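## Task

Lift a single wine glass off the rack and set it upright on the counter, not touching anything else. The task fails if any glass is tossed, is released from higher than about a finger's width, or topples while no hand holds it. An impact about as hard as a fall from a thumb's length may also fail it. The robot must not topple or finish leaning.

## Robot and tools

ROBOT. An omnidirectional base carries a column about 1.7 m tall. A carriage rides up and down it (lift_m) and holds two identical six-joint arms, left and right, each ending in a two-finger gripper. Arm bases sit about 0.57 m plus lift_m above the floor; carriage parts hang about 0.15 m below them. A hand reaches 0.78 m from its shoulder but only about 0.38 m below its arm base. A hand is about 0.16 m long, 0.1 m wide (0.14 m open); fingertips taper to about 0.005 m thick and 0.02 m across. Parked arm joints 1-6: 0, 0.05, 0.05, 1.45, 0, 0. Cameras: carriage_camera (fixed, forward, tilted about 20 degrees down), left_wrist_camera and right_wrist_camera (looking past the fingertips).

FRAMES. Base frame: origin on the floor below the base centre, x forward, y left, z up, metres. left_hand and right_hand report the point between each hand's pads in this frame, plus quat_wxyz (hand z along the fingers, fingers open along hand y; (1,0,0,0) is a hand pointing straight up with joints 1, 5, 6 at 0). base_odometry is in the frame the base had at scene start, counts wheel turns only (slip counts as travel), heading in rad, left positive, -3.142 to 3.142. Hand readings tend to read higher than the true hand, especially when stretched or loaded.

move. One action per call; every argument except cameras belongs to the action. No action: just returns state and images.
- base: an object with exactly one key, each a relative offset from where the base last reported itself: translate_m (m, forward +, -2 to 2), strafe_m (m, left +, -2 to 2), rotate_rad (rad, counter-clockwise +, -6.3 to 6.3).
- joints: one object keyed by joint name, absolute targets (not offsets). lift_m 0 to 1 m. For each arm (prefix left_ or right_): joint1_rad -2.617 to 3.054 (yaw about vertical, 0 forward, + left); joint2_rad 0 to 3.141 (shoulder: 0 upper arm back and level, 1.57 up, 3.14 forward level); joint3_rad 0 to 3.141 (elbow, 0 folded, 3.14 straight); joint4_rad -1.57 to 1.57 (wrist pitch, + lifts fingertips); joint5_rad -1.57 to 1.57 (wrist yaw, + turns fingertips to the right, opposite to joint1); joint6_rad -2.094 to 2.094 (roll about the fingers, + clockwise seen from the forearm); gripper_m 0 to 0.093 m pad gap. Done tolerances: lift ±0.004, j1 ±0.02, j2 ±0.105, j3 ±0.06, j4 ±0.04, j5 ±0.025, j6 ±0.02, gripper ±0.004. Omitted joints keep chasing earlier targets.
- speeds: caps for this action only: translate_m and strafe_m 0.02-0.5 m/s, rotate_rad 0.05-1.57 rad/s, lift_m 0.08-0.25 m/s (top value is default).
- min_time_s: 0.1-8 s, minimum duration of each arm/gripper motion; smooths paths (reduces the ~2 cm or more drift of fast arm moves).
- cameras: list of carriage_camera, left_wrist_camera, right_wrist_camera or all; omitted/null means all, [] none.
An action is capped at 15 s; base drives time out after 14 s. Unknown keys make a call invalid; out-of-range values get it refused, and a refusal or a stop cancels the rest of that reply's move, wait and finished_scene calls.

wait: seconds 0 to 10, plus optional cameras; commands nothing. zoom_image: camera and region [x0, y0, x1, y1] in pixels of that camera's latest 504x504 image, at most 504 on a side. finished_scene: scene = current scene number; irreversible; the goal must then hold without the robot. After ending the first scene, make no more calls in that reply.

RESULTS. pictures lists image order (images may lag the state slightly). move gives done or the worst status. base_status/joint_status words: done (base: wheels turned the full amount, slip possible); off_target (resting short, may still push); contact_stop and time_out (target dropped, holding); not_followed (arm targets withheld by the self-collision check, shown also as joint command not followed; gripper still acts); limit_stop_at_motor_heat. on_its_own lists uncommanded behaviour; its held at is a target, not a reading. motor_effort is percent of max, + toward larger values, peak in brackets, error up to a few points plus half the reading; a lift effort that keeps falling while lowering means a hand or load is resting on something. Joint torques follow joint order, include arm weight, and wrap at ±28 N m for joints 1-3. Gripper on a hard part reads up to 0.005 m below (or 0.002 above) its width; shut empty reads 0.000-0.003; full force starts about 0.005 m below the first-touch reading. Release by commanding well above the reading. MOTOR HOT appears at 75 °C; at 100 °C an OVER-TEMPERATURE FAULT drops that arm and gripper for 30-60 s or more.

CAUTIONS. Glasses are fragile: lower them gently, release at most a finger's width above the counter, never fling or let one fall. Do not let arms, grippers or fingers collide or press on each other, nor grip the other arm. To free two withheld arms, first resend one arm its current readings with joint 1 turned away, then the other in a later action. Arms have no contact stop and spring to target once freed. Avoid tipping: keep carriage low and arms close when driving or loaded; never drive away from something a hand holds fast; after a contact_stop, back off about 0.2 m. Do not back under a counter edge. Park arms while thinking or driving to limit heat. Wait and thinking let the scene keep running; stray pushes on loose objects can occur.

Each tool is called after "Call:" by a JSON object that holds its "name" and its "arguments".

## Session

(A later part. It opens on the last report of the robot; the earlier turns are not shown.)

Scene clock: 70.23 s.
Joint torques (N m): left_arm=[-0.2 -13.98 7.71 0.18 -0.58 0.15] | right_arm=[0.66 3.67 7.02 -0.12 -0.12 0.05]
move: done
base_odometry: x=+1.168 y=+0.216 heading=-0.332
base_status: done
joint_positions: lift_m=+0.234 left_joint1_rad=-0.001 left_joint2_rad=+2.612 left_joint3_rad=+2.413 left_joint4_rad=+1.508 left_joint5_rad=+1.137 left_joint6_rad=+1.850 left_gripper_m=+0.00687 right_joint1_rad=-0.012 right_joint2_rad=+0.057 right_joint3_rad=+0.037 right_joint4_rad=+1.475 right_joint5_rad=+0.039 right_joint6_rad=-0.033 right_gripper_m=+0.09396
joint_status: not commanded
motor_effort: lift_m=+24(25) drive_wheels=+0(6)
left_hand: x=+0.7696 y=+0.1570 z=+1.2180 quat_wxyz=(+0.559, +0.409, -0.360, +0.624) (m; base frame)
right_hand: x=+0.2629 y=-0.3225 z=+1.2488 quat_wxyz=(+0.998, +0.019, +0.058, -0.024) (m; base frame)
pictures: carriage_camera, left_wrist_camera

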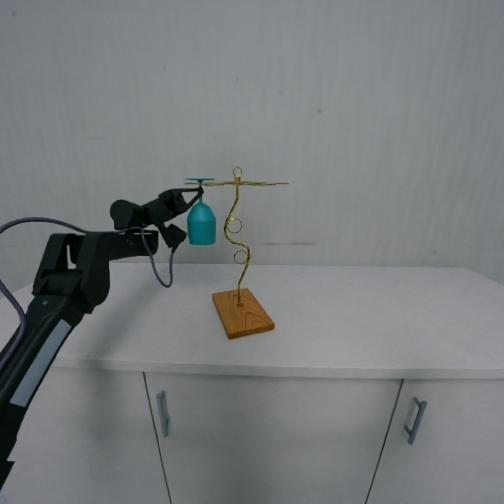

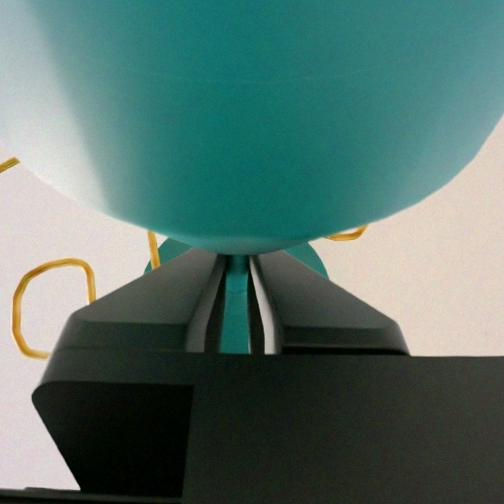

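Call:
{"name": "move", "arguments": {"base": {"strafe_m": 0.2}, "speeds": {"strafe_m": 0.15}, "cameras": ["carriage_camera"]}}

Call:
{"name": "move", "arguments": {"joints": {"lift_m": 0.25, "left_joint2_rad": 2.217, "left_joint3_rad": 1.968, "left_joint4_rad": -1.011, "left_joint5_rad": 1.134, "left_joint6_rad": 1.272}, "min_time_s": 4.5, "cameras": ["left_wrist_camera", "carriage_camera"]}}

Call:
{"name": "zoom_image", "arguments": {"camera": "carriage_camera", "region": [120, 190, 260, 330]}}

Scene clock: 75.00 s.
Joint torques (N m): left_arm=[-0.21 -14.08 7.51 0.21 -0.57 0.14] | right_arm=[0.62 3.7 6.97 -0.12 -0.11 0.04]
move: done
base_odometry: x=+1.233 y=+0.406 heading=-0.332
base_status: done
joint_positions: lift_m=+0.234 left_joint1_rad=+0.000 left_joint2_rad=+2.612 left_joint3_rad=+2.413 left_joint4_rad=+1.508 left_joint5_rad=+1.137 left_joint6_rad=+1.850 left_gripper_m=+0.00687 right_joint1_rad=-0.012 right_joint2_rad=+0.057 right_joint3_rad=+0.037 right_joint4_rad=+1.475 right_joint5_rad=+0.039 right_joint6_rad=-0.033 right_gripper_m=+0.09396
joint_status: not commanded
motor_effort: lift_m=+24(25) drive_wheels=-2(6)
left_hand: x=+0.7698 y=+0.1578 z=+1.2180 quat_wxyz=(+0.559, +0.409, -0.360, +0.625) (m; base frame)
right_hand: x=+0.2629 y=-0.3225 z=+1.2488 quat_wxyz=(+0.998, +0.019, +0.058, -0.024) (m; base frame)
pictures: carriage_camera

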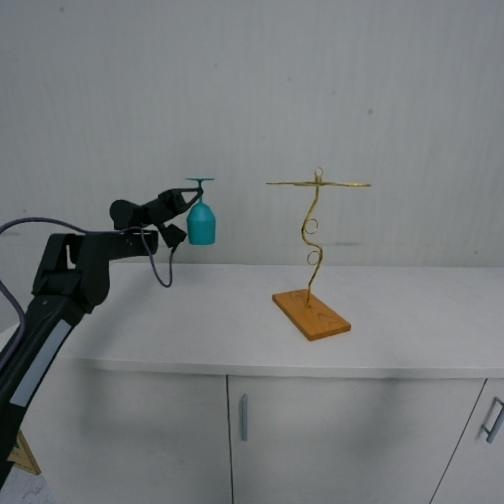

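Scene clock: 79.80 s.
Joint torques (N m): left_arm=[-0.43 -17.7 6.64 0.59 0.51 -0.08] | right_arm=[0.65 3.7 6.95 -0.12 -0.14 0.04]
move: done
base_odometry: x=+1.233 y=+0.406 heading=-0.332
base_status: not commanded
joint_positions: lift_m=+0.250 left_joint1_rad=+0.000 left_joint2_rad=+2.269 left_joint3_rad=+1.977 left_joint4_rad=-1.001 left_joint5_rad=+1.136 left_joint6_rad=+1.282 left_gripper_m=+0.00687 right_joint1_rad=-0.012 right_joint2_rad=+0.057 right_joint3_rad=+0.037 right_joint4_rad=+1.476 right_joint5_rad=+0.039 right_joint6_rad=-0.033 right_gripper_m=+0.09396
joint_status: all done
motor_effort: lift_m=+23(29) drive_wheels=-2(3)
left_hand: x=+0.7137 y=+0.1579 z=+0.9958 quat_wxyz=(+0.412, +0.559, +0.625, -0.357) (m; base frame)
right_hand: x=+0.2628 y=-0.3225 z=+1.2650 quat_wxyz=(+0.998, +0.019, +0.058, -0.024) (m; base frame)
pictures: carriage_camera, left_wrist_camera

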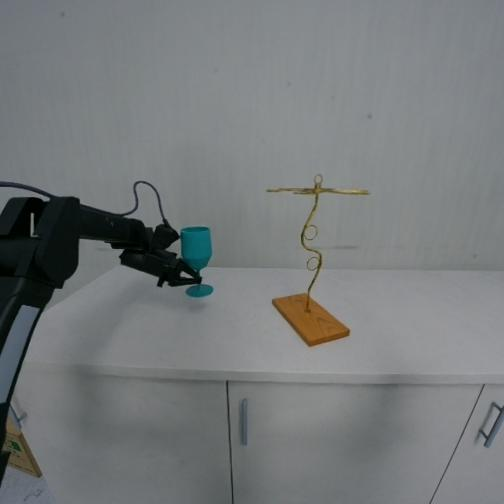

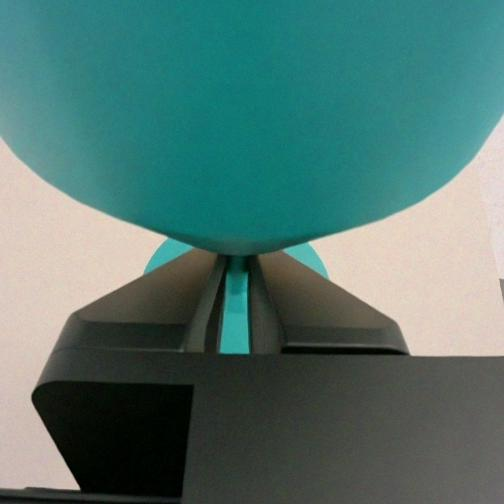

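Scaled by 3.600 from the camera's 504x504 image, which has a finer 720x720 frame.

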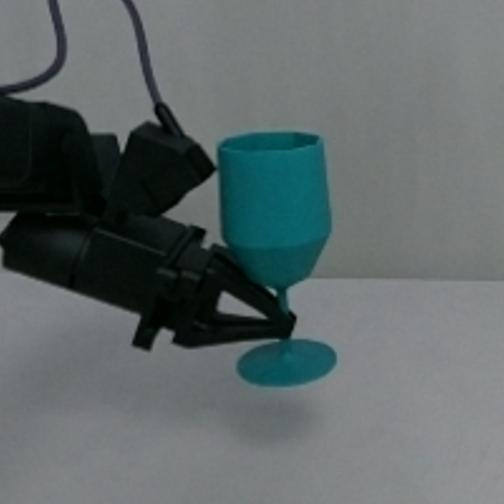

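Call:
{"name": "move", "arguments": {"joints": {"lift_m": 0.175, "left_joint5_rad": 1.176, "left_joint6_rad": 1.265}, "speeds": {"lift_m": 0.12}, "cameras": ["carriage_camera"]}}

Call:
{"name": "zoom_image", "arguments": {"camera": "carriage_camera", "region": [130, 210, 250, 330]}}

Scene clock: 84.77 s.
Joint torques (N m): left_arm=[-0.49 -16.24 7.21 0.64 0.69 -0.08] | right_arm=[0.65 3.69 6.84 -0.16 -0.12 0.04]
move: done
base_odometry: x=+1.233 y=+0.406 heading=-0.332
base_status: not commanded
joint_positions: lift_m=+0.175 left_joint1_rad=+0.000 left_joint2_rad=+2.254 left_joint3_rad=+1.970 left_joint4_rad=-1.006 left_joint5_rad=+1.156 left_joint6_rad=+1.275 left_gripper_m=+0.00687 right_joint1_rad=-0.012 right_joint2_rad=+0.057 right_joint3_rad=+0.037 right_joint4_rad=+1.476 right_joint5_rad=+0.039 right_joint6_rad=-0.033 right_gripper_m=+0.09396
joint_status: all done
motor_effort: lift_m=+20(22) drive_wheels=-2(2)
left_hand: x=+0.7102 y=+0.1564 z=+0.9291 quat_wxyz=(+0.416, +0.555, +0.621, -0.365) (m; base frame)
right_hand: x=+0.2628 y=-0.3225 z=+1.1903 quat_wxyz=(+0.998, +0.019, +0.058, -0.024) (m; base frame)
pictures: carriage_camera

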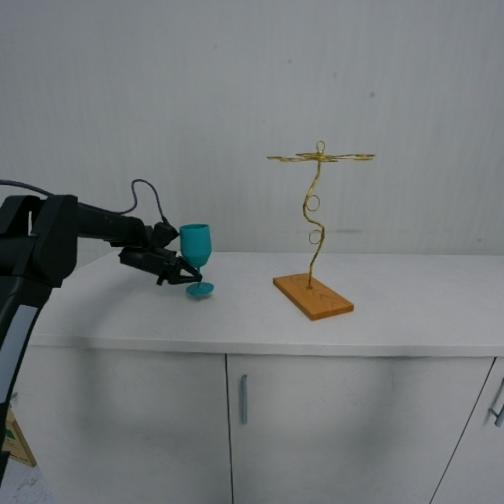

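Scaled by 4.200 from the camera's 504x504 image, which has a finer 720x720 frame.

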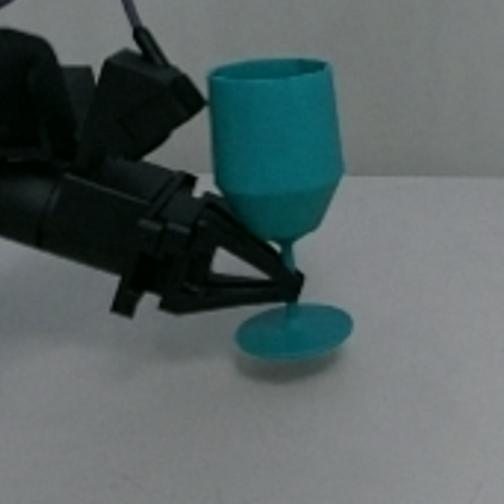

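Call:
{"name": "zoom_image", "arguments": {"camera": "carriage_camera", "region": [175, 265, 225, 315]}}

Scaled by 10.080 from the camera's 504x504 image, which has a finer 720x720 frame.

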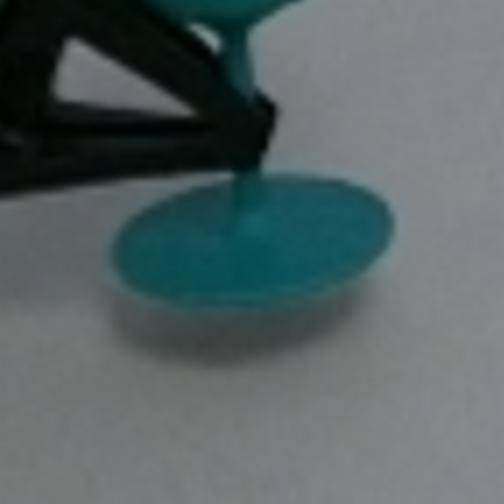

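Call:
{"name": "move", "arguments": {"joints": {"lift_m": 0.163}, "speeds": {"lift_m": 0.08}, "cameras": ["carriage_camera"]}}

Call:
{"name": "zoom_image", "arguments": {"camera": "carriage_camera", "region": [175, 265, 225, 315]}}

Scene clock: 88.43 s.
Joint torques (N m): left_arm=[-0.21 -15.9 7.32 0.6 0.66 -0.05] | right_arm=[0.66 3.67 6.91 -0.17 -0.13 0.05]
move: done
base_odometry: x=+1.233 y=+0.406 heading=-0.332
base_status: not commanded
joint_positions: lift_m=+0.163 left_joint1_rad=+0.000 left_joint2_rad=+2.251 left_joint3_rad=+1.968 left_joint4_rad=-1.008 left_joint5_rad=+1.159 left_joint6_rad=+1.274 left_gripper_m=+0.00687 right_joint1_rad=-0.012 right_joint2_rad=+0.057 right_joint3_rad=+0.037 right_joint4_rad=+1.476 right_joint5_rad=+0.039 right_joint6_rad=-0.033 right_gripper_m=+0.09396
joint_status: all done
motor_effort: lift_m=+21(22) drive_wheels=-2(2)
left_hand: x=+0.7095 y=+0.1562 z=+0.9181 quat_wxyz=(+0.416, +0.554, +0.621, -0.367) (m; base frame)
right_hand: x=+0.2627 y=-0.3225 z=+1.1782 quat_wxyz=(+0.998, +0.019, +0.058, -0.024) (m; base frame)
pictures: carriage_camera

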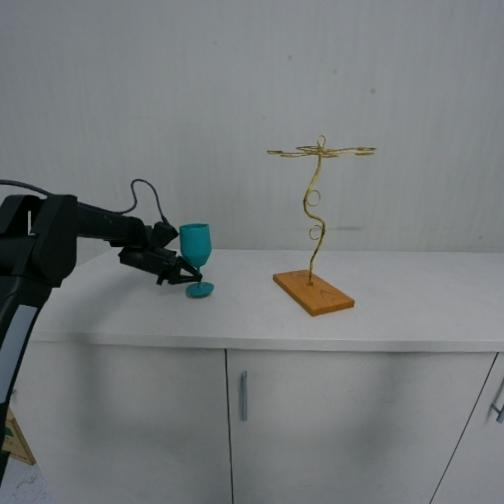

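Scaled by 10.080 from the camera's 504x504 image, which has a finer 720x720 frame.

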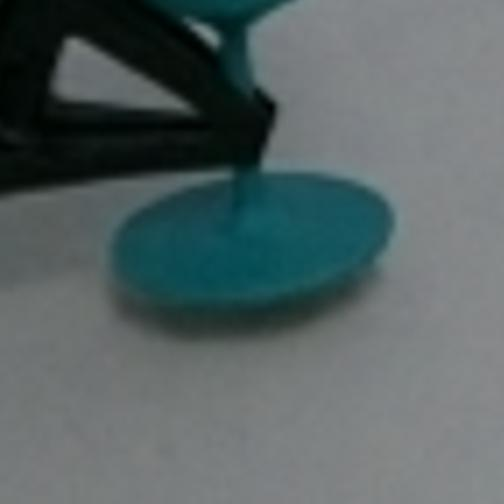

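Call:
{"name": "move", "arguments": {"joints": {"lift_m": 0.157}, "speeds": {"lift_m": 0.08}, "cameras": ["carriage_camera"]}}

Call:
{"name": "zoom_image", "arguments": {"camera": "carriage_camera", "region": [175, 265, 225, 315]}}

Call:
{"name": "move", "arguments": {"joints": {"lift_m": 0.153}, "speeds": {"lift_m": 0.08}, "cameras": ["carriage_camera"]}}

Call:
{"name": "zoom_image", "arguments": {"camera": "carriage_camera", "region": [175, 265, 225, 315]}}

Scene clock: 102.43 s.
Joint torques (N m): left_arm=[-0.14 -15.8 7.49 0.55 0.66 -0.04] | right_arm=[0.65 3.73 6.97 -0.08 -0.12 0.04]
move: done
MOTOR HOT: joint 2 (shoulder) of the left arm reports 75 °C; the controller stops that arm at 100 °C. To cool a motor, set the load down, stop pushing, or move to a pose that needs little force.
base_odometry: x=+1.233 y=+0.406 heading=-0.332
base_status: not commanded
joint_positions: lift_m=+0.157 left_joint1_rad=+0.000 left_joint2_rad=+2.250 left_joint3_rad=+1.967 left_joint4_rad=-1.009 left_joint5_rad=+1.161 left_joint6_rad=+1.274 left_gripper_m=+0.00687 right_joint1_rad=-0.012 right_joint2_rad=+0.057 right_joint3_rad=+0.037 right_joint4_rad=+1.476 right_joint5_rad=+0.039 right_joint6_rad=-0.033 right_gripper_m=+0.09396
joint_status: all done
motor_effort: lift_m=+20(21) drive_wheels=-2(2)
left_hand: x=+0.7090 y=+0.1561 z=+0.9129 quat_wxyz=(+0.417, +0.554, +0.620, -0.367) (m; base frame)
right_hand: x=+0.2627 y=-0.3225 z=+1.1723 quat_wxyz=(+0.998, +0.019, +0.058, -0.024) (m; base frame)
pictures: carriage_camera

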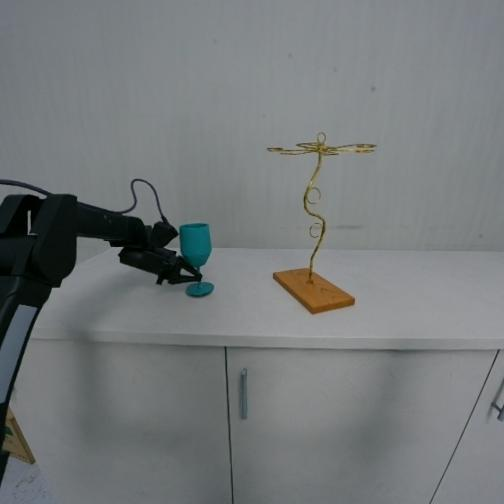

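Scaled by 10.080 from the camera's 504x504 image, which has a finer 720x720 frame.

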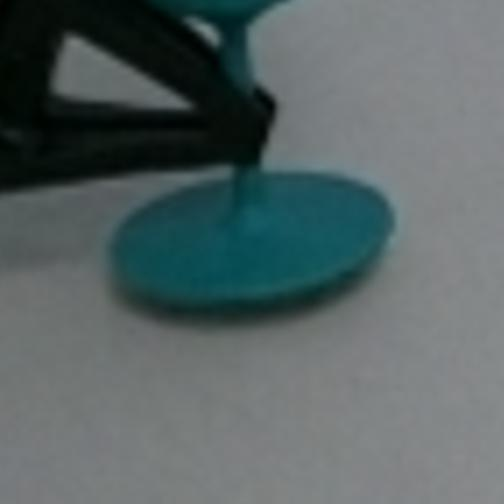

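Scene clock: 102.83 s.
Joint torques (N m): left_arm=[-0.17 -15.45 7.56 0.6 0.65 -0.04] | right_arm=[0.69 3.62 7.04 -0.14 -0.12 0.04]
move: done
MOTOR HOT: still on. Joint 2 (shoulder) of the left arm reports 75 °C.
base_odometry: x=+1.233 y=+0.406 heading=-0.332
base_status: not commanded
joint_positions: lift_m=+0.153 left_joint1_rad=+0.000 left_joint2_rad=+2.247 left_joint3_rad=+1.967 left_joint4_rad=-1.009 left_joint5_rad=+1.162 left_joint6_rad=+1.274 left_gripper_m=+0.00687 right_joint1_rad=-0.012 right_joint2_rad=+0.057 right_joint3_rad=+0.037 right_joint4_rad=+1.476 right_joint5_rad=+0.039 right_joint6_rad=-0.033 right_gripper_m=+0.09396
joint_status: all done
motor_effort: lift_m=+20(21) drive_wheels=+0(2)
left_hand: x=+0.7087 y=+0.1560 z=+0.9104 quat_wxyz=(+0.418, +0.554, +0.620, -0.367) (m; base frame)
right_hand: x=+0.2628 y=-0.3225 z=+1.1683 quat_wxyz=(+0.998, +0.019, +0.058, -0.024) (m; base frame)
pictures: carriage_camera

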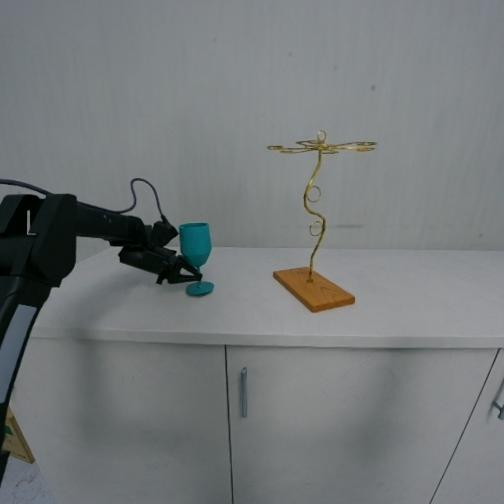

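Scaled by 10.080 from the camera's 504x504 image, which has a finer 720x720 frame.

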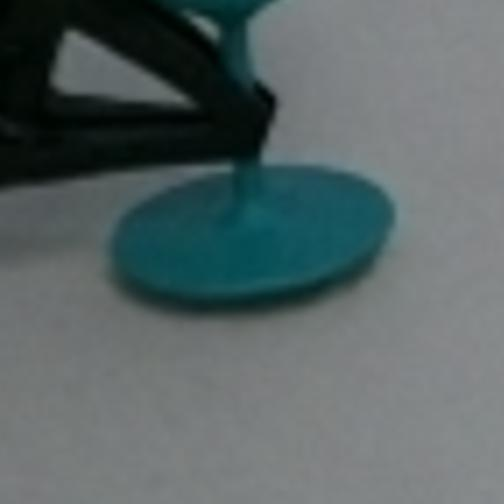

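Call:
{"name": "move", "arguments": {"joints": {"lift_m": 0.149}, "speeds": {"lift_m": 0.08}, "cameras": ["carriage_camera"]}}

Call:
{"name": "zoom_image", "arguments": {"camera": "carriage_camera", "region": [175, 265, 225, 315]}}

Scene clock: 104.43 s.
Joint torques (N m): left_arm=[-0.35 -15.43 7.57 0.58 0.68 -0.03] | right_arm=[0.64 3.73 6.89 -0.19 -0.11 0.05]
move: done
MOTOR HOT: still on. Joint 2 (shoulder) of the left arm reports 75 °C.
base_odometry: x=+1.233 y=+0.406 heading=-0.332
base_status: not commanded
joint_positions: lift_m=+0.149 left_joint1_rad=+0.000 left_joint2_rad=+2.246 left_joint3_rad=+1.966 left_joint4_rad=-1.010 left_joint5_rad=+1.162 left_joint6_rad=+1.274 left_gripper_m=+0.00687 right_joint1_rad=-0.012 right_joint2_rad=+0.057 right_joint3_rad=+0.037 right_joint4_rad=+1.476 right_joint5_rad=+0.039 right_joint6_rad=-0.033 right_gripper_m=+0.09396
joint_status: all done
motor_effort: lift_m=+20(21) drive_wheels=-2(2)
left_hand: x=+0.7084 y=+0.1560 z=+0.9065 quat_wxyz=(+0.417, +0.554, +0.620, -0.367) (m; base frame)
right_hand: x=+0.2628 y=-0.3225 z=+1.1643 quat_wxyz=(+0.998, +0.019, +0.058, -0.024) (m; base frame)
pictures: carriage_camera

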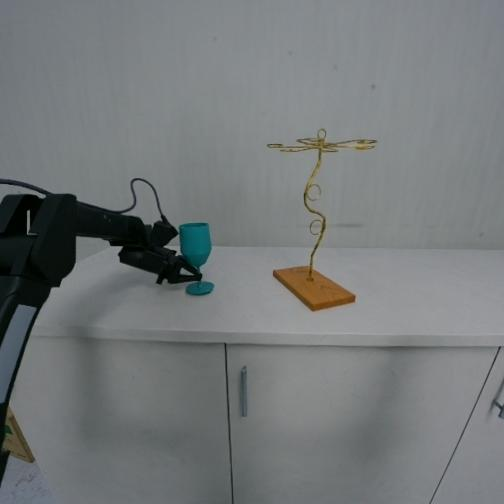

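Scaled by 10.080 from the camera's 504x504 image, which has a finer 720x720 frame.

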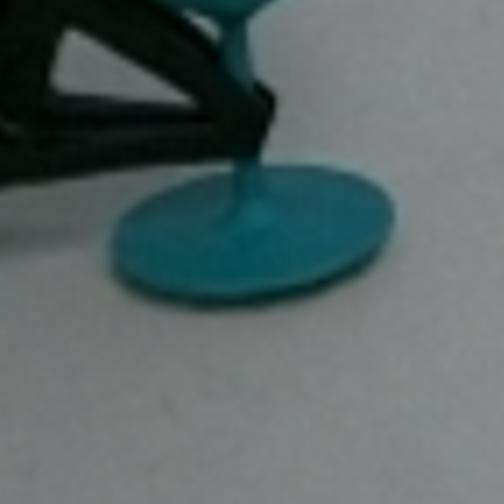

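Call:
{"name": "move", "arguments": {"joints": {"lift_m": 0.145}, "speeds": {"lift_m": 0.08}, "cameras": ["carriage_camera"]}}

Call:
{"name": "zoom_image", "arguments": {"camera": "carriage_camera", "region": [175, 265, 225, 315]}}

Scene clock: 105.90 s.
Joint torques (N m): left_arm=[-0.29 -15.23 7.58 0.61 0.64 0] | right_arm=[0.65 3.7 6.93 -0.18 -0.12 0.05]
move: done
MOTOR HOT: still on. Joint 2 (shoulder) of the left arm reports 75 °C.
base_odometry: x=+1.233 y=+0.406 heading=-0.332
base_status: not commanded
joint_positions: lift_m=+0.145 left_joint1_rad=+0.000 left_joint2_rad=+2.245 left_joint3_rad=+1.965 left_joint4_rad=-1.011 left_joint5_rad=+1.163 left_joint6_rad=+1.274 left_gripper_m=+0.00687 right_joint1_rad=-0.012 right_joint2_rad=+0.057 right_joint3_rad=+0.037 right_joint4_rad=+1.475 right_joint5_rad=+0.039 right_joint6_rad=-0.033 right_gripper_m=+0.09396
joint_status: all done
motor_effort: lift_m=+20(21) drive_wheels=-2(2)
left_hand: x=+0.7081 y=+0.1560 z=+0.9026 quat_wxyz=(+0.417, +0.554, +0.620, -0.368) (m; base frame)
right_hand: x=+0.2629 y=-0.3225 z=+1.1603 quat_wxyz=(+0.998, +0.019, +0.058, -0.024) (m; base frame)
pictures: carriage_camera

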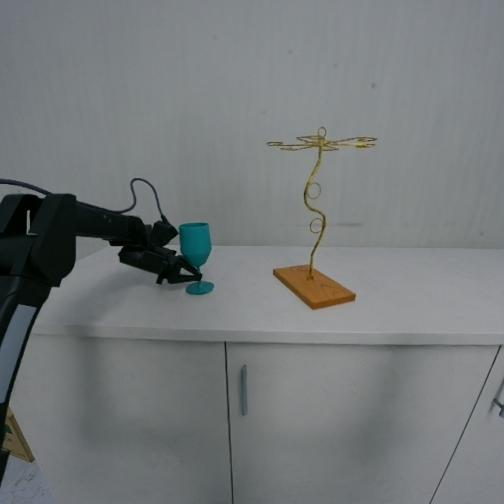

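Scaled by 10.080 from the camera's 504x504 image, which has a finer 720x720 frame.

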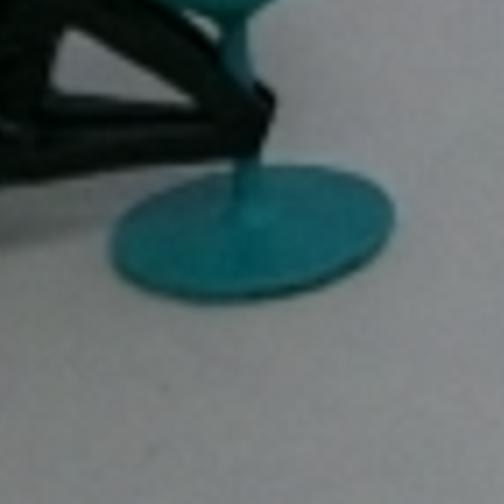

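Call:
{"name": "move", "arguments": {"joints": {"lift_m": 0.142}, "speeds": {"lift_m": 0.08}, "cameras": ["carriage_camera"]}}

Call:
{"name": "zoom_image", "arguments": {"camera": "carriage_camera", "region": [175, 265, 225, 315]}}

Call:
{"name": "move", "arguments": {"joints": {"lift_m": 0.139}, "speeds": {"lift_m": 0.08}, "cameras": ["carriage_camera"]}}

Call:
{"name": "zoom_image", "arguments": {"camera": "carriage_camera", "region": [175, 265, 225, 315]}}

Scene clock: 108.07 s.
Joint torques (N m): left_arm=[-0.34 -15.41 7.56 0.62 0.56 -0.05] | right_arm=[0.65 3.74 6.9 -0.12 -0.13 0.03]
move: done
MOTOR HOT: still on. Joint 2 (shoulder) of the left arm reports 76 °C.
base_odometry: x=+1.233 y=+0.406 heading=-0.332
base_status: not commanded
joint_positions: lift_m=+0.142 left_joint1_rad=+0.000 left_joint2_rad=+2.245 left_joint3_rad=+1.965 left_joint4_rad=-1.011 left_joint5_rad=+1.171 left_joint6_rad=+1.274 left_gripper_m=+0.00687 right_joint1_rad=-0.012 right_joint2_rad=+0.057 right_joint3_rad=+0.037 right_joint4_rad=+1.475 right_joint5_rad=+0.039 right_joint6_rad=-0.033 right_gripper_m=+0.09396
joint_status: all done
motor_effort: lift_m=+20(20) drive_wheels=-1(2)
left_hand: x=+0.7077 y=+0.1554 z=+0.9009 quat_wxyz=(+0.419, +0.553, +0.618, -0.371) (m; base frame)
right_hand: x=+0.2629 y=-0.3225 z=+1.1574 quat_wxyz=(+0.998, +0.019, +0.058, -0.024) (m; base frame)
pictures: carriage_camera

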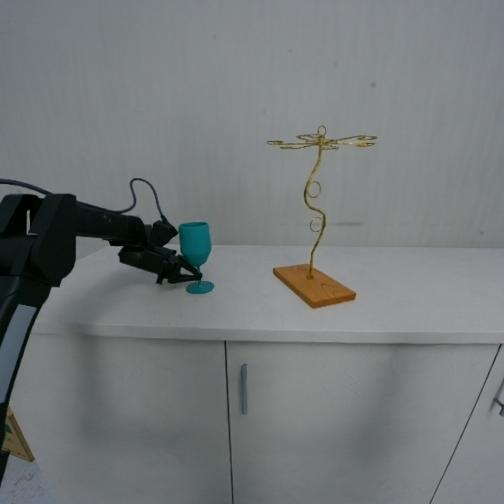

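Scaled by 10.080 from the camera's 504x504 image, which has a finer 720x720 frame.

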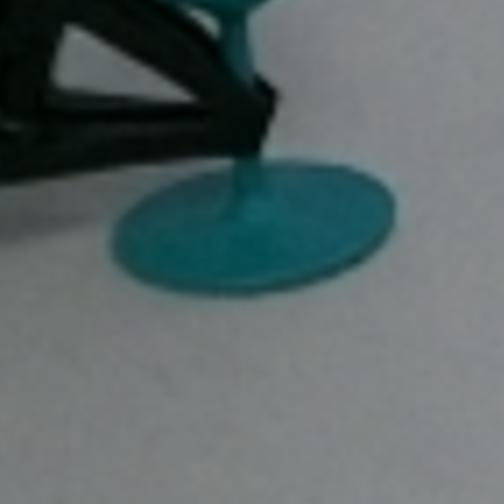

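Scene clock: 108.50 s.
Joint torques (N m): left_arm=[-0.34 -15.32 7.75 0.61 0.46 -0.02] | right_arm=[0.65 3.74 6.98 -0.13 -0.11 0.06]
move: done
MOTOR HOT: still on. Joint 2 (shoulder) of the left arm reports 76 °C.
base_odometry: x=+1.233 y=+0.406 heading=-0.332
base_status: not commanded
joint_positions: lift_m=+0.139 left_joint1_rad=+0.000 left_joint2_rad=+2.244 left_joint3_rad=+1.965 left_joint4_rad=-1.009 left_joint5_rad=+1.183 left_joint6_rad=+1.274 left_gripper_m=+0.00687 right_joint1_rad=-0.012 right_joint2_rad=+0.057 right_joint3_rad=+0.037 right_joint4_rad=+1.475 right_joint5_rad=+0.039 right_joint6_rad=-0.033 right_gripper_m=+0.09396
joint_status: all done
motor_effort: lift_m=+19(21) drive_wheels=+0(2)
left_hand: x=+0.7074 y=+0.1546 z=+0.9004 quat_wxyz=(+0.422, +0.552, +0.614, -0.374) (m; base frame)
right_hand: x=+0.2629 y=-0.3225 z=+1.1544 quat_wxyz=(+0.998, +0.019, +0.058, -0.024) (m; base frame)
pictures: carriage_camera

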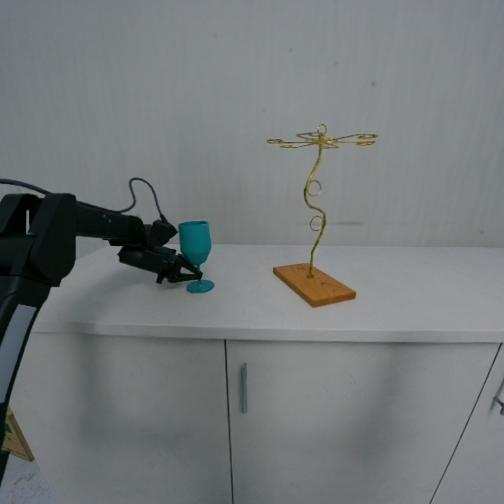

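Scaled by 10.080 from the camera's 504x504 image, which has a finer 720x720 frame.

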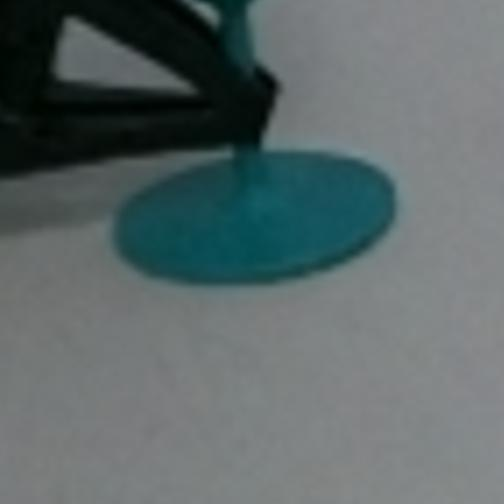

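Contact made; easing up 2 mm, then releasing gently.

Call:
{"name": "move", "arguments": {"joints": {"lift_m": 0.1415}, "speeds": {"lift_m": 0.08}, "cameras": []}}

Call:
{"name": "move", "arguments": {"joints": {"left_gripper_m": 0.02}, "min_time_s": 1.5, "cameras": ["carriage_camera"]}}

Call:
{"name": "zoom_image", "arguments": {"camera": "carriage_camera", "region": [160, 205, 240, 305]}}

Scene clock: 109.73 s.
Joint torques (N m): left_arm=[-0.29 -15.21 7.71 0.62 0.52 0.02] | right_arm=[0.64 3.69 6.99 -0.11 -0.11 0.05]
move: done
MOTOR HOT: still on. Joint 2 (shoulder) of the left arm reports 77 °C.
base_odometry: x=+1.233 y=+0.406 heading=-0.332
base_status: not commanded
joint_positions: lift_m=+0.141 left_joint1_rad=+0.000 left_joint2_rad=+2.244 left_joint3_rad=+1.965 left_joint4_rad=-1.009 left_joint5_rad=+1.178 left_joint6_rad=+1.274 left_gripper_m=+0.00687 right_joint1_rad=-0.012 right_joint2_rad=+0.057 right_joint3_rad=+0.037 right_joint4_rad=+1.475 right_joint5_rad=+0.039 right_joint6_rad=-0.033 right_gripper_m=+0.09396
joint_status: all done
motor_effort: lift_m=+24(27) drive_wheels=-2(2)
left_hand: x=+0.7076 y=+0.1549 z=+0.9016 quat_wxyz=(+0.421, +0.552, +0.615, -0.372) (m; base frame)
right_hand: x=+0.2629 y=-0.3225 z=+1.1563 quat_wxyz=(+0.998, +0.019, +0.058, -0.024) (m; base frame)
pictures: none
No camera images: "cameras" was empty.

Scene clock: 111.53 s.
Joint torques (N m): left_arm=[-0.21 -15.28 7.75 0.62 0.51 -0.03] | right_arm=[0.61 3.69 7.01 -0.1 -0.11 0.06]
move: done
MOTOR HOT: still on. Joint 2 (shoulder) of the left arm reports 77 °C.
base_odometry: x=+1.233 y=+0.406 heading=-0.332
base_status: not commanded
joint_positions: lift_m=+0.141 left_joint1_rad=+0.000 left_joint2_rad=+2.244 left_joint3_rad=+1.965 left_joint4_rad=-1.009 left_joint5_rad=+1.178 left_joint6_rad=+1.274 left_gripper_m=+0.01992 right_joint1_rad=-0.012 right_joint2_rad=+0.057 right_joint3_rad=+0.037 right_joint4_rad=+1.475 right_joint5_rad=+0.039 right_joint6_rad=-0.033 right_gripper_m=+0.09396
joint_status: all done
motor_effort: lift_m=+24(24) drive_wheels=-2(2)
left_hand: x=+0.7076 y=+0.1549 z=+0.9016 quat_wxyz=(+0.421, +0.552, +0.615, -0.372) (m; base frame)
right_hand: x=+0.2629 y=-0.3225 z=+1.1563 quat_wxyz=(+0.998, +0.019, +0.058, -0.024) (m; base frame)
pictures: carriage_camera

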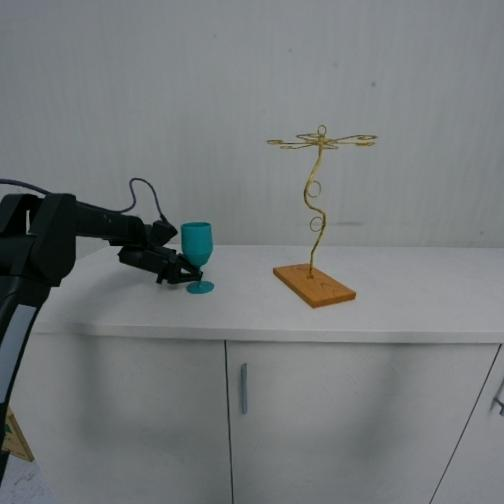

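Scaled by 5.040 from the camera's 504x504 image, which has a finer 720x720 frame.

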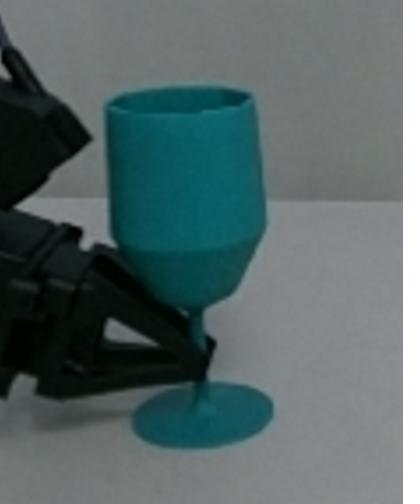

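Call:
{"name": "move", "arguments": {"joints": {"left_gripper_m": 0.075}, "min_time_s": 1.0, "cameras": []}}

Call:
{"name": "move", "arguments": {"base": {"strafe_m": 0.2}, "speeds": {"strafe_m": 0.12}, "cameras": ["carriage_camera"]}}

Call:
{"name": "zoom_image", "arguments": {"camera": "carriage_camera", "region": [200, 180, 350, 330]}}

Scene clock: 114.13 s.
Joint torques (N m): left_arm=[-0.31 -15.25 7.69 0.62 0.51 0.01] | right_arm=[0.69 3.71 6.99 -0.11 -0.11 0.04]
move: done
MOTOR HOT: still on. Joint 2 (shoulder) of the left arm reports 78 °C.
base_odometry: x=+1.233 y=+0.406 heading=-0.332
base_status: not commanded
joint_positions: lift_m=+0.141 left_joint1_rad=+0.000 left_joint2_rad=+2.244 left_joint3_rad=+1.965 left_joint4_rad=-1.009 left_joint5_rad=+1.178 left_joint6_rad=+1.274 left_gripper_m=+0.07490 right_joint1_rad=-0.012 right_joint2_rad=+0.057 right_joint3_rad=+0.037 right_joint4_rad=+1.475 right_joint5_rad=+0.039 right_joint6_rad=-0.033 right_gripper_m=+0.09396
joint_status: all done
motor_effort: lift_m=+24(25) drive_wheels=-2(2)
left_hand: x=+0.7076 y=+0.1549 z=+0.9016 quat_wxyz=(+0.421, +0.552, +0.615, -0.372) (m; base frame)
right_hand: x=+0.2629 y=-0.3225 z=+1.1563 quat_wxyz=(+0.998, +0.019, +0.058, -0.024) (m; base frame)
pictures: none
No camera images: "cameras" was empty.

Scene clock: 116.57 s.
Joint torques (N m): left_arm=[-0.05 -15.12 7.75 0.65 0.53 -0.05] | right_arm=[0.68 3.71 6.95 -0.1 -0.13 0.04]
move: done
MOTOR HOT: still on. Joint 2 (shoulder) of the left arm reports 79 °C.
base_odometry: x=+1.298 y=+0.595 heading=-0.332
base_status: done
joint_positions: lift_m=+0.141 left_joint1_rad=+0.000 left_joint2_rad=+2.244 left_joint3_rad=+1.965 left_joint4_rad=-1.009 left_joint5_rad=+1.178 left_joint6_rad=+1.274 left_gripper_m=+0.07490 right_joint1_rad=-0.012 right_joint2_rad=+0.057 right_joint3_rad=+0.037 right_joint4_rad=+1.475 right_joint5_rad=+0.039 right_joint6_rad=-0.033 right_gripper_m=+0.09396
joint_status: not commanded
motor_effort: lift_m=+24(24) drive_wheels=-3(5)
left_hand: x=+0.7075 y=+0.1547 z=+0.9016 quat_wxyz=(+0.421, +0.553, +0.615, -0.372) (m; base frame)
right_hand: x=+0.2629 y=-0.3225 z=+1.1563 quat_wxyz=(+0.998, +0.019, +0.058, -0.024) (m; base frame)
pictures: carriage_camera

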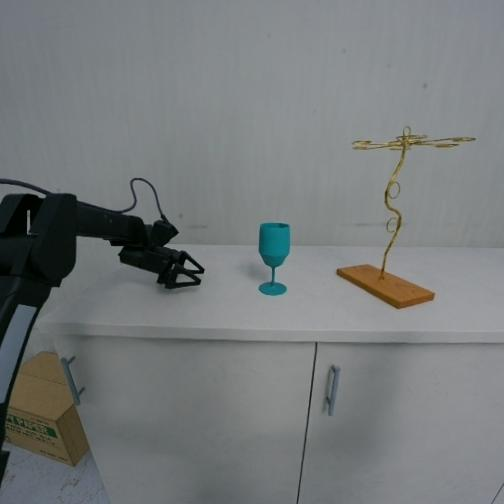

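Scaled by 3.360 from the camera's 504x504 image, which has a finer 720x720 frame.

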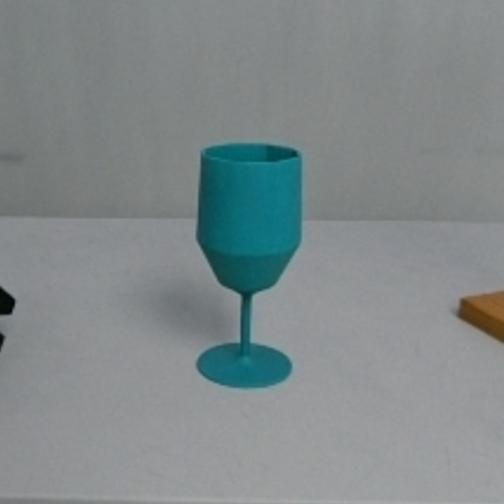

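Call:
{"name": "finished_scene", "arguments": {"scene": 2}}

The scene is finished: the task was done.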